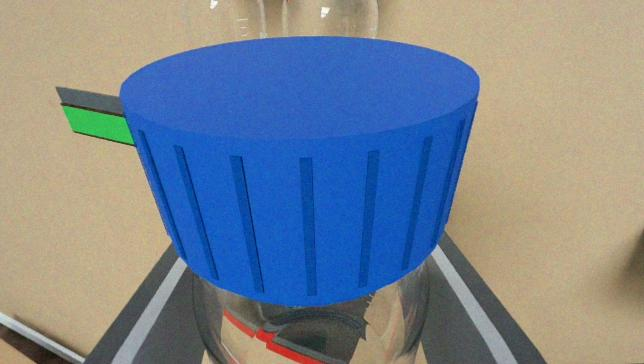

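Emit:
move:
  joints: {"left_shoulder_pitch_rad": -0.639, "left_shoulder_roll_rad": 0.972, "left_shoulder_yaw_rad": 0.503, "left_elbow_rad": -2.219, "left_forearm_roll_rad": 0.566, "left_wrist_pitch_rad": 1.619, "left_hand_roll_rad": -1.16, "head_pan_rad": -0.45}
  min_time_s: 0.8

Emit:
move:
  joints: {"left_shoulder_pitch_rad": -1.083, "left_shoulder_roll_rad": 0.426, "left_shoulder_yaw_rad": -0.6, "left_elbow_rad": -2.339, "left_forearm_roll_rad": 0.183, "left_wrist_pitch_rad": 1.532, "left_hand_roll_rad": -0.686}
  min_time_s: 1.4

Emit:
move:
  target: {"side": "left", "x": 0.175, "y": -0.055, "z": 1.272, "quat_wxyz": [0.36861, 0.33779, -0.58507, -0.63846]}
  min_time_s: 0.9
  cameras: ["left_wrist_camera", "head_camera"]

Scene clock: 99.30 s.
Joint torques (N m): left_arm=[-13.5 14.68 4.08 -1 -0.88 -2.29 0.09] | right_arm=[-1.03 -4.9 0.06 0.51 0.05 -0.27 0.03]
External joint torques (N m): left_arm=[-0.53 1.78 -0.57 0.17 -0.07 -0.42 0.07] | right_arm=[0.46 -0.1 0.32 0.49 0.03 0.05 0.02]
Wrist force (N): left_arm=[0.6 -6.5 0.3] | right_arm=[2.1 -0.6 -5.1]
Wrist torque (N m): left_arm=[0.16 0.09 0.01] | right_arm=[0.12 -0.02 -0.16]
Wrist force, peak (N): left_arm=[0.4 -7.6 -0.4] | right_arm=[2.8 -0.2 -6.1]
move: done
base_odometry: x=+3.465 y=+0.285 heading=+0.165
lidar_m: 0.39 0.41 0.57 1.51 2.33 3.24 5.44 2.93 2.23 1.67 0.58 0.42
base_status: not commanded
joint_positions: torso_squat_rad=+0.350 torso_shift_rad=+0.000 torso_pitch_rad=+0.000 torso_yaw_rad=+0.000 left_shoulder_pitch_rad=-0.639 left_shoulder_roll_rad=+0.972 left_shoulder_yaw_rad=+0.503 left_elbow_rad=-2.219 left_forearm_roll_rad=+0.566 left_wrist_pitch_rad=+1.619 left_hand_roll_rad=-1.160 left_gripper_m=+0.055 right_shoulder_pitch_rad=-0.002 right_shoulder_roll_rad=-0.150 right_shoulder_yaw_rad=+0.026 right_elbow_rad=-0.118 right_forearm_roll_rad=-0.036 right_wrist_pitch_rad=-0.015 right_hand_roll_rad=+0.033 right_gripper_m=+0.100 head_pan_rad=-0.450 head_tilt_rad=+0.350
joint_status: all done
wheel_motors_off: 0
motor_effort: left_wheel=+5(5) right_wheel=-3(4)
chest: x=-0.2280 y=-0.0002 z=+1.2475 quat_wxyz=(+1.000, +0.000, +0.000, +0.000) (m; base frame)
left_hand: x=+0.2005 y=+0.4202 z=+1.4598 quat_wxyz=(+0.585, +0.536, -0.411, -0.449) (m; base frame)
right_hand: x=-0.1660 y=-0.3322 z=+0.5733 quat_wxyz=(+0.995, -0.074, -0.066, +0.016) (m; base frame)
pictures: none

Scene clock: 101.03 s.
Joint torques (N m): left_arm=[-16.83 4.44 8.45 -2.35 -1.81 -1.45 0.24] | right_arm=[-1.05 -5.06 0.24 0.42 0.03 -0.25 -0.05]
External joint torques (N m): left_arm=[-0.68 1.5 0.16 -0.56 -0.26 -0.16 0.23] | right_arm=[0.44 -0.26 0.49 0.4 0.01 0.07 -0.06]
Wrist force (N): left_arm=[0.7 -6.9 0.4] | right_arm=[1.8 -0.8 -5.6]
Wrist torque (N m): left_arm=[0.20 0.09 -0.11] | right_arm=[0.14 -0.04 -0.15]
Wrist force, peak (N): left_arm=[2.6 -7.3 -0.3] | right_arm=[2.8 -0.3 -6.5]
move: done
base_odometry: x=+3.465 y=+0.285 heading=+0.165
lidar_m: 0.39 0.41 0.56 1.50 2.32 3.25 5.44 2.93 2.22 1.66 0.58 0.42
base_status: not commanded
joint_positions: torso_squat_rad=+0.350 torso_shift_rad=+0.000 torso_pitch_rad=+0.000 torso_yaw_rad=+0.000 left_shoulder_pitch_rad=-1.083 left_shoulder_roll_rad=+0.426 left_shoulder_yaw_rad=-0.600 left_elbow_rad=-2.339 left_forearm_roll_rad=+0.183 left_wrist_pitch_rad=+1.532 left_hand_roll_rad=-0.686 left_gripper_m=+0.055 right_shoulder_pitch_rad=-0.002 right_shoulder_roll_rad=-0.150 right_shoulder_yaw_rad=+0.026 right_elbow_rad=-0.118 right_forearm_roll_rad=-0.036 right_wrist_pitch_rad=-0.015 right_hand_roll_rad=+0.033 right_gripper_m=+0.100 head_pan_rad=-0.450 head_tilt_rad=+0.350
joint_status: all done
wheel_motors_off: 0
motor_effort: left_wheel=+4(5) right_wheel=-3(4)
chest: x=-0.2280 y=-0.0002 z=+1.2475 quat_wxyz=(+1.000, +0.000, +0.000, +0.000) (m; base frame)
left_hand: x=+0.1775 y=-0.0499 z=+1.3702 quat_wxyz=(+0.368, +0.338, -0.585, -0.638) (m; base frame)
right_hand: x=-0.1660 y=-0.3322 z=+0.5733 quat_wxyz=(+0.995, -0.074, -0.066, +0.016) (m; base frame)
pictures: none

Scene clock: 102.27 s.
Joint torques (N m): left_arm=[-16.3 2.44 7.7 -6.16 -1.64 -1.38 0.39] | right_arm=[-0.82 -4.65 0.2 0.27 -0.04 -0.09 0.05]
External joint torques (N m): left_arm=[-1.49 1.4 -0.58 -1.35 -0.07 -0.21 0.38] | right_arm=[0.67 0.14 0.45 0.25 -0.06 0.23 0.04]
Wrist force (N): left_arm=[0.7 -6.8 0.5] | right_arm=[2.7 -0.7 -5.5]
Wrist torque (N m): left_arm=[0.19 0.07 -0.10] | right_arm=[0.08 0.05 -0.18]
Wrist force, peak (N): left_arm=[1.1 -7.6 0.2] | right_arm=[2.8 -1.2 -6.2]
move: done
base_odometry: x=+3.465 y=+0.285 heading=+0.165
lidar_m: 0.40 0.42 0.56 1.51 2.32 3.25 5.44 2.93 2.23 1.67 0.58 0.42
base_status: not commanded
joint_positions: torso_squat_rad=+0.350 torso_shift_rad=+0.000 torso_pitch_rad=+0.000 torso_yaw_rad=+0.000 left_shoulder_pitch_rad=-0.817 left_shoulder_roll_rad=+0.450 left_shoulder_yaw_rad=-0.845 left_elbow_rad=-2.356 left_forearm_roll_rad=-0.126 left_wrist_pitch_rad=+1.333 left_hand_roll_rad=-0.612 left_gripper_m=+0.055 right_shoulder_pitch_rad=-0.002 right_shoulder_roll_rad=-0.150 right_shoulder_yaw_rad=+0.026 right_elbow_rad=-0.118 right_forearm_roll_rad=-0.036 right_wrist_pitch_rad=-0.015 right_hand_roll_rad=+0.033 right_gripper_m=+0.100 head_pan_rad=-0.450 head_tilt_rad=+0.350
joint_status: all done
wheel_motors_off: 0
motor_effort: left_wheel=+5(5) right_wheel=-3(4)
chest: x=-0.2280 y=-0.0002 z=+1.2475 quat_wxyz=(+1.000, +0.000, +0.000, +0.000) (m; base frame)
left_hand: x=+0.1749 y=-0.0550 z=+1.2719 quat_wxyz=(+0.369, +0.338, -0.585, -0.639) (m; base frame)
left_hand_status: reached (checked arc, planned for 0.9 s): 0 mm and 0.1 deg off.
right_hand: x=-0.1660 y=-0.3322 z=+0.5733 quat_wxyz=(+0.995, -0.074, -0.066, +0.016) (m; base frame)
pictures: head_camera, left_wrist_camera
camera_calibration:
head_camera: T_world_to_cam=[[-0.459813, -0.887696, 0.0238401, -0.124824], [-0.284005, 0.121568, -0.951085, 1.37674], [0.841376, -0.444092, -0.308008, 0.562077], [0, 0, 0, 1]] pos_world=[-0.139314, -0.0285584, 1.48549]
left_wrist_camera: T_world_to_cam=[[-0.531317, -0.84717, -0.00243746, 0.0483858], [-0.459382, 0.290524, -0.839383, 1.19124], [0.711808, -0.444859, -0.543535, 0.616605], [0, 0, 0, 1]] pos_world=[0.134037, -0.0307905, 1.33517]

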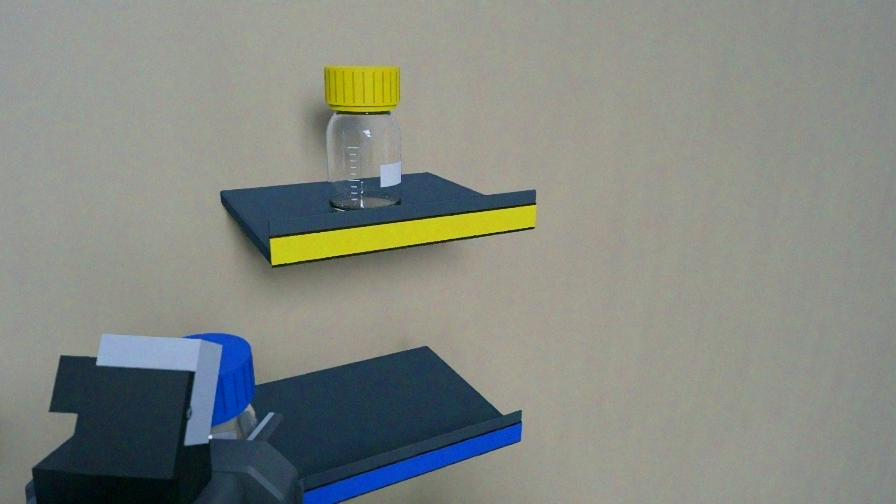

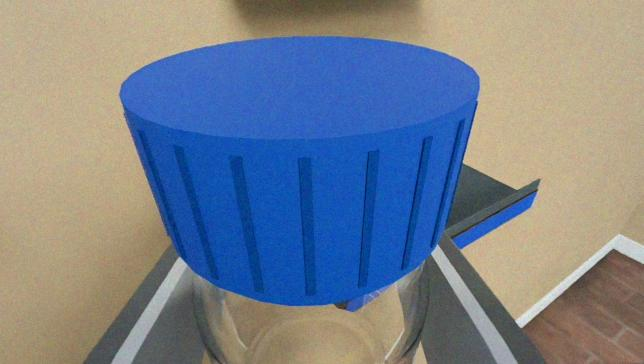

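Emit:
move:
  target: {"side": "left", "x": 0.21, "y": -0.115, "z": 1.266, "quat_wxyz": [0.36861, 0.33779, -0.58507, -0.63846]}
  min_time_s: 0.7

Emit:
move:
  target: {"side": "left", "x": 0.259, "y": -0.167, "z": 1.256, "quat_wxyz": [0.36861, 0.33779, -0.58507, -0.63846]}
  min_time_s: 0.7
  cameras: ["left_wrist_camera", "head_camera"]

Scene clock: 104.43 s.
Joint torques (N m): left_arm=[-17.96 0.93 8.27 -5.43 -1.95 -1.2 0.46] | right_arm=[-0.77 -5.22 0.18 0.18 -0.16 -0.15 -0.04]
External joint torques (N m): left_arm=[-1.46 0.9 -0.7 0.03 -0.4 -0.08 0.45] | right_arm=[0.72 -0.43 0.43 0.16 -0.18 0.17 -0.04]
Wrist force (N): left_arm=[0.8 -6.8 0.3] | right_arm=[2.4 -0.8 -5.5]
Wrist torque (N m): left_arm=[0.20 0.08 -0.10] | right_arm=[0.11 0.01 -0.18]
Wrist force, peak (N): left_arm=[-0.6 -7.6 0.5] | right_arm=[2.8 -0.5 -6.1]
move: done
base_odometry: x=+3.465 y=+0.285 heading=+0.165
lidar_m: 0.39 0.42 0.56 1.50 2.33 3.25 5.44 2.93 2.22 1.66 0.58 0.41
base_status: not commanded
joint_positions: torso_squat_rad=+0.350 torso_shift_rad=+0.000 torso_pitch_rad=+0.000 torso_yaw_rad=+0.000 left_shoulder_pitch_rad=-0.928 left_shoulder_roll_rad=+0.287 left_shoulder_yaw_rad=-0.883 left_elbow_rad=-2.060 left_forearm_roll_rad=-0.175 left_wrist_pitch_rad=+1.237 left_hand_roll_rad=-0.578 left_gripper_m=+0.055 right_shoulder_pitch_rad=-0.002 right_shoulder_roll_rad=-0.150 right_shoulder_yaw_rad=+0.026 right_elbow_rad=-0.118 right_forearm_roll_rad=-0.036 right_wrist_pitch_rad=-0.015 right_hand_roll_rad=+0.033 right_gripper_m=+0.100 head_pan_rad=-0.450 head_tilt_rad=+0.350
joint_status: all done
wheel_motors_off: 0
motor_effort: left_wheel=+5(5) right_wheel=-3(5)
chest: x=-0.2280 y=-0.0002 z=+1.2475 quat_wxyz=(+1.000, +0.000, +0.000, +0.000) (m; base frame)
left_hand: x=+0.2100 y=-0.1150 z=+1.2661 quat_wxyz=(+0.369, +0.338, -0.585, -0.638) (m; base frame)
left_hand_status: reached (checked arc, planned for 0.7 s): 0 mm and 0.0 deg off.
right_hand: x=-0.1660 y=-0.3322 z=+0.5733 quat_wxyz=(+0.995, -0.074, -0.066, +0.016) (m; base frame)
pictures: none

Scene clock: 105.97 s.
Joint torques (N m): left_arm=[-19.52 1.15 8.96 -5.96 -1.67 -1 0.38] | right_arm=[-0.75 -5.21 0.62 0.46 0.05 -0.26 0.2]
External joint torques (N m): left_arm=[-1.09 0.95 -0.27 0.07 -0.22 0.02 0.36] | right_arm=[0.75 -0.42 0.87 0.44 0.04 0.06 0.2]
Wrist force (N): left_arm=[0.9 -6.5 0.4] | right_arm=[1.6 -0.4 -4.3]
Wrist torque (N m): left_arm=[0.15 0.11 -0.11] | right_arm=[0.07 -0.04 -0.20]
Wrist force, peak (N): left_arm=[0.6 -7.9 0.7] | right_arm=[2.3 -0.6 -6.1]
move: done
base_odometry: x=+3.465 y=+0.285 heading=+0.165
lidar_m: 0.39 0.42 0.57 1.50 2.32 3.24 5.44 2.93 2.22 1.66 0.57 0.42
base_status: not commanded
joint_positions: torso_squat_rad=+0.350 torso_shift_rad=+0.000 torso_pitch_rad=+0.000 torso_yaw_rad=+0.000 left_shoulder_pitch_rad=-1.046 left_shoulder_roll_rad=+0.153 left_shoulder_yaw_rad=-0.885 left_elbow_rad=-1.693 left_forearm_roll_rad=-0.198 left_wrist_pitch_rad=+1.054 left_hand_roll_rad=-0.521 left_gripper_m=+0.055 right_shoulder_pitch_rad=-0.002 right_shoulder_roll_rad=-0.150 right_shoulder_yaw_rad=+0.026 right_elbow_rad=-0.118 right_forearm_roll_rad=-0.036 right_wrist_pitch_rad=-0.015 right_hand_roll_rad=+0.033 right_gripper_m=+0.100 head_pan_rad=-0.450 head_tilt_rad=+0.350
joint_status: all done
wheel_motors_off: 0
motor_effort: left_wheel=+3(5) right_wheel=-3(4)
chest: x=-0.2280 y=-0.0002 z=+1.2475 quat_wxyz=(+1.000, +0.000, +0.000, +0.000) (m; base frame)
left_hand: x=+0.2588 y=-0.1669 z=+1.2562 quat_wxyz=(+0.369, +0.338, -0.585, -0.638) (m; base frame)
left_hand_status: reached (checked arc, planned for 0.7 s): 0 mm and 0.0 deg off.
right_hand: x=-0.1660 y=-0.3322 z=+0.5733 quat_wxyz=(+0.995, -0.074, -0.066, +0.016) (m; base frame)
pictures: head_camera, left_wrist_camera
camera_calibration:
head_camera: T_world_to_cam=[[-0.459813, -0.887696, 0.0238401, -0.124735], [-0.284005, 0.121568, -0.951085, 1.37673], [0.841376, -0.444092, -0.308008, 0.562122], [0, 0, 0, 1]] pos_world=[-0.139314, -0.0284584, 1.48549]
left_wrist_camera: T_world_to_cam=[[-0.531233, -0.847224, -0.00183491, -0.00266584], [-0.458676, 0.289422, -0.840149, 1.24966], [0.712326, -0.445473, -0.542352, 0.496866], [0, 0, 0, 1]] pos_world=[0.217841, -0.142596, 1.31937]

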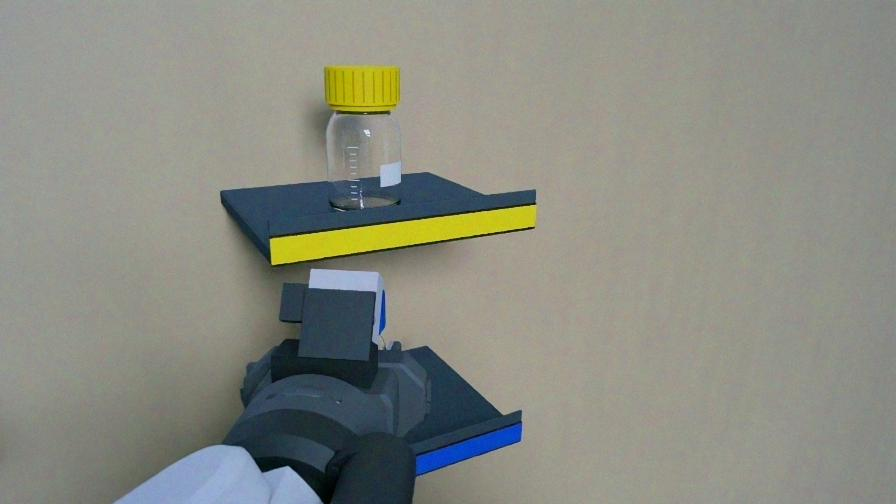

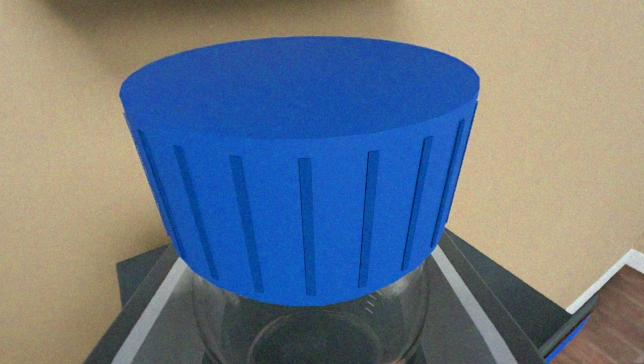

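Emit:
move:
  target: {"side": "left", "x": 0.285, "y": -0.188, "z": 1.23, "quat_wxyz": [0.36861, 0.33779, -0.58507, -0.63846]}
  min_time_s: 0.8

Emit:
move:
  target: {"side": "left", "x": 0.285, "y": -0.188, "z": 1.222, "quat_wxyz": [0.36861, 0.33779, -0.58507, -0.63846]}
  min_time_s: 0.4

Scene clock: 107.83 s.
Joint torques (N m): left_arm=[-21.04 0.47 7.64 -6.46 -1.74 -1.02 0.47] | right_arm=[-0.86 -4.76 0.86 0.62 -0.03 -0.16 0.09]
External joint torques (N m): left_arm=[-1.79 0.3 -1.22 0.03 -0.39 -0.14 0.46] | right_arm=[0.63 0.03 1.11 0.6 -0.04 0.16 0.09]
Wrist force (N): left_arm=[1.2 -6.5 0.2] | right_arm=[2.1 -0.7 -5.7]
Wrist torque (N m): left_arm=[0.17 0.12 -0.09] | right_arm=[0.09 -0.04 -0.12]
Wrist force, peak (N): left_arm=[0.8 -7.2 0.2] | right_arm=[2.6 -1.6 -6.1]
move: done
base_odometry: x=+3.465 y=+0.285 heading=+0.165
lidar_m: 0.39 0.41 0.56 1.51 2.33 3.25 5.44 2.93 2.22 1.67 0.58 0.42
base_status: not commanded
joint_positions: torso_squat_rad=+0.350 torso_shift_rad=+0.000 torso_pitch_rad=+0.000 torso_yaw_rad=+0.000 left_shoulder_pitch_rad=-1.073 left_shoulder_roll_rad=+0.085 left_shoulder_yaw_rad=-0.907 left_elbow_rad=-1.471 left_forearm_roll_rad=-0.262 left_wrist_pitch_rad=+0.911 left_hand_roll_rad=-0.446 left_gripper_m=+0.055 right_shoulder_pitch_rad=-0.002 right_shoulder_roll_rad=-0.150 right_shoulder_yaw_rad=+0.026 right_elbow_rad=-0.118 right_forearm_roll_rad=-0.036 right_wrist_pitch_rad=-0.015 right_hand_roll_rad=+0.033 right_gripper_m=+0.100 head_pan_rad=-0.450 head_tilt_rad=+0.350
joint_status: all done
wheel_motors_off: 0
motor_effort: left_wheel=+4(4) right_wheel=-3(5)
chest: x=-0.2280 y=-0.0002 z=+1.2475 quat_wxyz=(+1.000, +0.000, +0.000, +0.000) (m; base frame)
left_hand: x=+0.2851 y=-0.1879 z=+1.2301 quat_wxyz=(+0.369, +0.338, -0.585, -0.638) (m; base frame)
left_hand_status: reached (checked arc, planned for 0.8 s): 0 mm and 0.0 deg off.
right_hand: x=-0.1660 y=-0.3322 z=+0.5733 quat_wxyz=(+0.995, -0.074, -0.066, +0.016) (m; base frame)
pictures: none

Scene clock: 108.57 s.
Joint torques (N m): left_arm=[-20.21 -0.68 7.44 -6.32 -1.53 -1.27 0.57] | right_arm=[-0.7 -5.12 0.56 0.39 0.05 -0.18 0.17]
External joint torques (N m): left_arm=[-1.03 -0.61 -1.35 0.29 -0.18 -0.41 0.56] | right_arm=[0.8 -0.33 0.81 0.37 0.03 0.14 0.17]
Wrist force (N): left_arm=[0.9 -6.7 0.2] | right_arm=[2.3 -0.9 -5.1]
Wrist torque (N m): left_arm=[0.18 0.10 -0.10] | right_arm=[0.14 0.04 -0.16]
Wrist force, peak (N): left_arm=[1.2 -7.0 0.6] | right_arm=[2.7 -0.7 -6.4]
move: done
base_odometry: x=+3.465 y=+0.285 heading=+0.165
lidar_m: 0.40 0.41 0.56 1.50 2.32 3.25 5.44 2.93 2.22 1.66 0.57 0.42
base_status: not commanded
joint_positions: torso_squat_rad=+0.350 torso_shift_rad=+0.000 torso_pitch_rad=+0.000 torso_yaw_rad=+0.000 left_shoulder_pitch_rad=-1.057 left_shoulder_roll_rad=+0.082 left_shoulder_yaw_rad=-0.916 left_elbow_rad=-1.462 left_forearm_roll_rad=-0.283 left_wrist_pitch_rad=+0.898 left_hand_roll_rad=-0.433 left_gripper_m=+0.055 right_shoulder_pitch_rad=-0.002 right_shoulder_roll_rad=-0.150 right_shoulder_yaw_rad=+0.026 right_elbow_rad=-0.118 right_forearm_roll_rad=-0.036 right_wrist_pitch_rad=-0.015 right_hand_roll_rad=+0.033 right_gripper_m=+0.100 head_pan_rad=-0.450 head_tilt_rad=+0.350
joint_status: all done
wheel_motors_off: 0
motor_effort: left_wheel=+4(4) right_wheel=-3(4)
chest: x=-0.2280 y=-0.0002 z=+1.2475 quat_wxyz=(+1.000, +0.000, +0.000, +0.000) (m; base frame)
left_hand: x=+0.2850 y=-0.1879 z=+1.2223 quat_wxyz=(+0.369, +0.338, -0.585, -0.639) (m; base frame)
left_hand_status: reached (checked arc, planned for 0.4 s): 0 mm and 0.0 deg off.
right_hand: x=-0.1660 y=-0.3322 z=+0.5733 quat_wxyz=(+0.995, -0.074, -0.066, +0.016) (m; base frame)
pictures: none

Emit:
move:
  target: {"side": "left", "x": 0.285, "y": -0.188, "z": 1.2175, "quat_wxyz": [0.36861, 0.33779, -0.58507, -0.63846]}
  min_time_s: 0.3

Scene clock: 109.37 s.
Joint torques (N m): left_arm=[-11.21 -0.94 1.46 -2.51 1.63 0.1 0.69] | right_arm=[-0.86 -4.98 0.79 0.55 0 -0.25 0]
External joint torques (N m): left_arm=[7.94 -0.76 -7.29 4.16 2.98 0.94 0.67] | right_arm=[0.63 -0.19 1.04 0.53 -0.01 0.07 -0.01]
Wrist force (N): left_arm=[-2.6 14.0 -1.7] | right_arm=[2.1 -0.6 -5.6]
Wrist torque (N m): left_arm=[0.08 0.06 -0.21] | right_arm=[0.12 0.00 -0.19]
Wrist force, peak (N): left_arm=[-2.3 14.9 -1.7] | right_arm=[2.3 -0.2 -6.1]
move: done
base_odometry: x=+3.465 y=+0.285 heading=+0.165
lidar_m: 0.40 0.41 0.56 1.51 2.33 3.25 5.44 2.93 2.22 1.66 0.58 0.42
base_status: not commanded
joint_positions: torso_squat_rad=+0.350 torso_shift_rad=+0.000 torso_pitch_rad=+0.000 torso_yaw_rad=+0.000 left_shoulder_pitch_rad=-1.051 left_shoulder_roll_rad=+0.079 left_shoulder_yaw_rad=-0.920 left_elbow_rad=-1.456 left_forearm_roll_rad=-0.298 left_wrist_pitch_rad=+0.890 left_hand_roll_rad=-0.425 left_gripper_m=+0.055 right_shoulder_pitch_rad=-0.002 right_shoulder_roll_rad=-0.150 right_shoulder_yaw_rad=+0.026 right_elbow_rad=-0.118 right_forearm_roll_rad=-0.036 right_wrist_pitch_rad=-0.015 right_hand_roll_rad=+0.033 right_gripper_m=+0.100 head_pan_rad=-0.450 head_tilt_rad=+0.350
joint_status: all done
wheel_motors_off: 0
motor_effort: left_wheel=+4(4) right_wheel=-3(5)
chest: x=-0.2281 y=-0.0002 z=+1.2475 quat_wxyz=(+1.000, +0.000, +0.000, +0.000) (m; base frame)
left_hand: x=+0.2850 y=-0.1881 z=+1.2198 quat_wxyz=(+0.368, +0.338, -0.586, -0.638) (m; base frame)
left_hand_status: reached (checked arc, planned for 0.3 s): 2 mm and 0.2 deg off.
right_hand: x=-0.1660 y=-0.3322 z=+0.5733 quat_wxyz=(+0.995, -0.074, -0.066, +0.016) (m; base frame)
pictures: none

Emit:
move:
  joints: {"left_gripper_m": 0.1}

Emit:
move:
  target: {"side": "left", "x": 0.247, "y": -0.166, "z": 1.233, "quat_wxyz": [0.36861, 0.33779, -0.58507, -0.63846]}
  min_time_s: 0.6

Emit:
move:
  target: {"side": "left", "x": 0.178, "y": -0.08, "z": 1.27, "quat_wxyz": [0.36861, 0.33779, -0.58507, -0.63846]}
  min_time_s: 0.9
  cameras: ["left_wrist_camera"]

Scene clock: 111.03 s.
Joint torques (N m): left_arm=[-18.6 -0.12 6.98 -5.95 -1.15 -0.67 0.62] | right_arm=[-1.45 -5.11 0.39 0.58 0.02 -0.16 0.07]
External joint torques (N m): left_arm=[0.54 0.09 -1.75 0.73 0.19 0.17 0.61] | right_arm=[0.05 -0.32 0.64 0.56 0 0.16 0.06]
Wrist force (N): left_arm=[0.7 -5.1 0.5] | right_arm=[1.9 -1.1 -5.8]
Wrist torque (N m): left_arm=[0.19 0.09 -0.08] | right_arm=[0.19 0.00 -0.19]
Wrist force, peak (N): left_arm=[-2.4 14.0 -1.9] | right_arm=[2.9 -1.1 -6.5]
move: done
base_odometry: x=+3.465 y=+0.285 heading=+0.165
lidar_m: 0.39 0.41 0.56 1.51 2.33 3.24 5.44 2.93 2.22 1.67 0.58 0.41
base_status: not commanded
joint_positions: torso_squat_rad=+0.350 torso_shift_rad=+0.000 torso_pitch_rad=+0.000 torso_yaw_rad=+0.000 left_shoulder_pitch_rad=-1.049 left_shoulder_roll_rad=+0.079 left_shoulder_yaw_rad=-0.921 left_elbow_rad=-1.456 left_forearm_roll_rad=-0.297 left_wrist_pitch_rad=+0.890 left_hand_roll_rad=-0.425 left_gripper_m=+0.100 right_shoulder_pitch_rad=-0.002 right_shoulder_roll_rad=-0.150 right_shoulder_yaw_rad=+0.026 right_elbow_rad=-0.118 right_forearm_roll_rad=-0.036 right_wrist_pitch_rad=-0.015 right_hand_roll_rad=+0.033 right_gripper_m=+0.100 head_pan_rad=-0.450 head_tilt_rad=+0.350
joint_status: all done
wheel_motors_off: 0
motor_effort: left_wheel=+4(4) right_wheel=-3(4)
chest: x=-0.2281 y=-0.0002 z=+1.2475 quat_wxyz=(+1.000, +0.000, +0.000, +0.000) (m; base frame)
left_hand: x=+0.2850 y=-0.1879 z=+1.2181 quat_wxyz=(+0.368, +0.338, -0.585, -0.638) (m; base frame)
right_hand: x=-0.1660 y=-0.3322 z=+0.5733 quat_wxyz=(+0.995, -0.074, -0.066, +0.016) (m; base frame)
pictures: none

Scene clock: 112.40 s.
Joint torques (N m): left_arm=[-18.34 0.4 7.91 -6.81 -1.43 -1.22 0.2] | right_arm=[-0.83 -4.99 0.53 0.07 0.04 -0.34 -0.03]
External joint torques (N m): left_arm=[-0.59 1.21 -1.07 -0.36 0.05 -0.25 0.19] | right_arm=[0.66 -0.2 0.78 0.06 0.03 -0.02 -0.04]
Wrist force (N): left_arm=[0.7 -4.9 0.6] | right_arm=[1.5 -0.7 -5.4]
Wrist torque (N m): left_arm=[0.16 0.09 0.02] | right_arm=[0.14 -0.08 -0.22]
Wrist force, peak (N): left_arm=[2.1 -6.1 1.1] | right_arm=[2.1 -0.8 -6.4]
move: done
base_odometry: x=+3.465 y=+0.285 heading=+0.165
lidar_m: 0.39 0.41 0.56 1.50 2.33 3.24 5.44 2.93 2.23 1.67 0.57 0.41
base_status: not commanded
joint_positions: torso_squat_rad=+0.350 torso_shift_rad=+0.000 torso_pitch_rad=+0.000 torso_yaw_rad=+0.000 left_shoulder_pitch_rad=-0.978 left_shoulder_roll_rad=+0.147 left_shoulder_yaw_rad=-0.927 left_elbow_rad=-1.722 left_forearm_roll_rad=-0.271 left_wrist_pitch_rad=+1.051 left_hand_roll_rad=-0.495 left_gripper_m=+0.100 right_shoulder_pitch_rad=-0.002 right_shoulder_roll_rad=-0.150 right_shoulder_yaw_rad=+0.026 right_elbow_rad=-0.118 right_forearm_roll_rad=-0.036 right_wrist_pitch_rad=-0.015 right_hand_roll_rad=+0.033 right_gripper_m=+0.100 head_pan_rad=-0.450 head_tilt_rad=+0.350
joint_status: all done
wheel_motors_off: 0
motor_effort: left_wheel=+4(5) right_wheel=-4(4)
chest: x=-0.2281 y=-0.0002 z=+1.2475 quat_wxyz=(+1.000, +0.000, +0.000, +0.000) (m; base frame)
left_hand: x=+0.2471 y=-0.1660 z=+1.2332 quat_wxyz=(+0.369, +0.338, -0.585, -0.638) (m; base frame)
left_hand_status: reached (checked arc, planned for 0.6 s): 0 mm and 0.0 deg off.
right_hand: x=-0.1660 y=-0.3322 z=+0.5733 quat_wxyz=(+0.995, -0.074, -0.066, +0.016) (m; base frame)
pictures: none

Scene clock: 114.13 s.
Joint torques (N m): left_arm=[-15.33 0.52 9.03 -5.73 -1.45 -1.48 0.3] | right_arm=[-1.25 -4.97 0.47 0.19 0.05 -0.31 -0.04]
External joint torques (N m): left_arm=[-0.3 0.43 0.79 -0.56 0.11 -0.28 0.29] | right_arm=[0.24 -0.18 0.72 0.17 0.04 0.01 -0.04]
Wrist force (N): left_arm=[0.9 -5.0 0.7] | right_arm=[2.4 -1.1 -6.1]
Wrist torque (N m): left_arm=[0.16 0.10 0.03] | right_arm=[0.13 0.04 -0.18]
Wrist force, peak (N): left_arm=[1.2 -6.3 -0.3] | right_arm=[2.4 -1.1 -6.1]
move: done
base_odometry: x=+3.465 y=+0.285 heading=+0.165
lidar_m: 0.39 0.41 0.56 1.50 2.33 3.24 5.45 2.92 2.23 1.67 0.58 0.41
base_status: not commanded
joint_positions: torso_squat_rad=+0.350 torso_shift_rad=+0.000 torso_pitch_rad=+0.000 torso_yaw_rad=+0.000 left_shoulder_pitch_rad=-0.839 left_shoulder_roll_rad=+0.357 left_shoulder_yaw_rad=-0.867 left_elbow_rad=-2.275 left_forearm_roll_rad=-0.171 left_wrist_pitch_rad=+1.334 left_hand_roll_rad=-0.627 left_gripper_m=+0.100 right_shoulder_pitch_rad=-0.002 right_shoulder_roll_rad=-0.150 right_shoulder_yaw_rad=+0.026 right_elbow_rad=-0.118 right_forearm_roll_rad=-0.036 right_wrist_pitch_rad=-0.015 right_hand_roll_rad=+0.033 right_gripper_m=+0.100 head_pan_rad=-0.450 head_tilt_rad=+0.350
joint_status: all done
wheel_motors_off: 0
motor_effort: left_wheel=+4(5) right_wheel=-4(5)
chest: x=-0.2281 y=-0.0002 z=+1.2475 quat_wxyz=(+1.000, +0.000, +0.000, +0.000) (m; base frame)
left_hand: x=+0.1780 y=-0.0800 z=+1.2700 quat_wxyz=(+0.369, +0.338, -0.585, -0.639) (m; base frame)
left_hand_status: reached (checked arc, planned for 0.9 s): 0 mm and 0.0 deg off.
right_hand: x=-0.1660 y=-0.3322 z=+0.5733 quat_wxyz=(+0.995, -0.074, -0.066, +0.016) (m; base frame)
pictures: left_wrist_camera
camera_calibration:
left_wrist_camera: T_world_to_cam=[[-0.531129, -0.847288, -0.0022143, 0.0284648], [-0.458631, 0.289691, -0.840081, 1.19899], [0.712433, -0.445176, -0.542456, 0.600714], [0, 0, 0, 1]] pos_world=[0.137042, -0.0557945, 1.33317]

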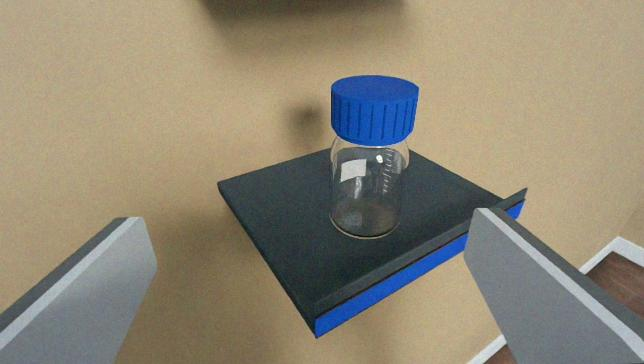

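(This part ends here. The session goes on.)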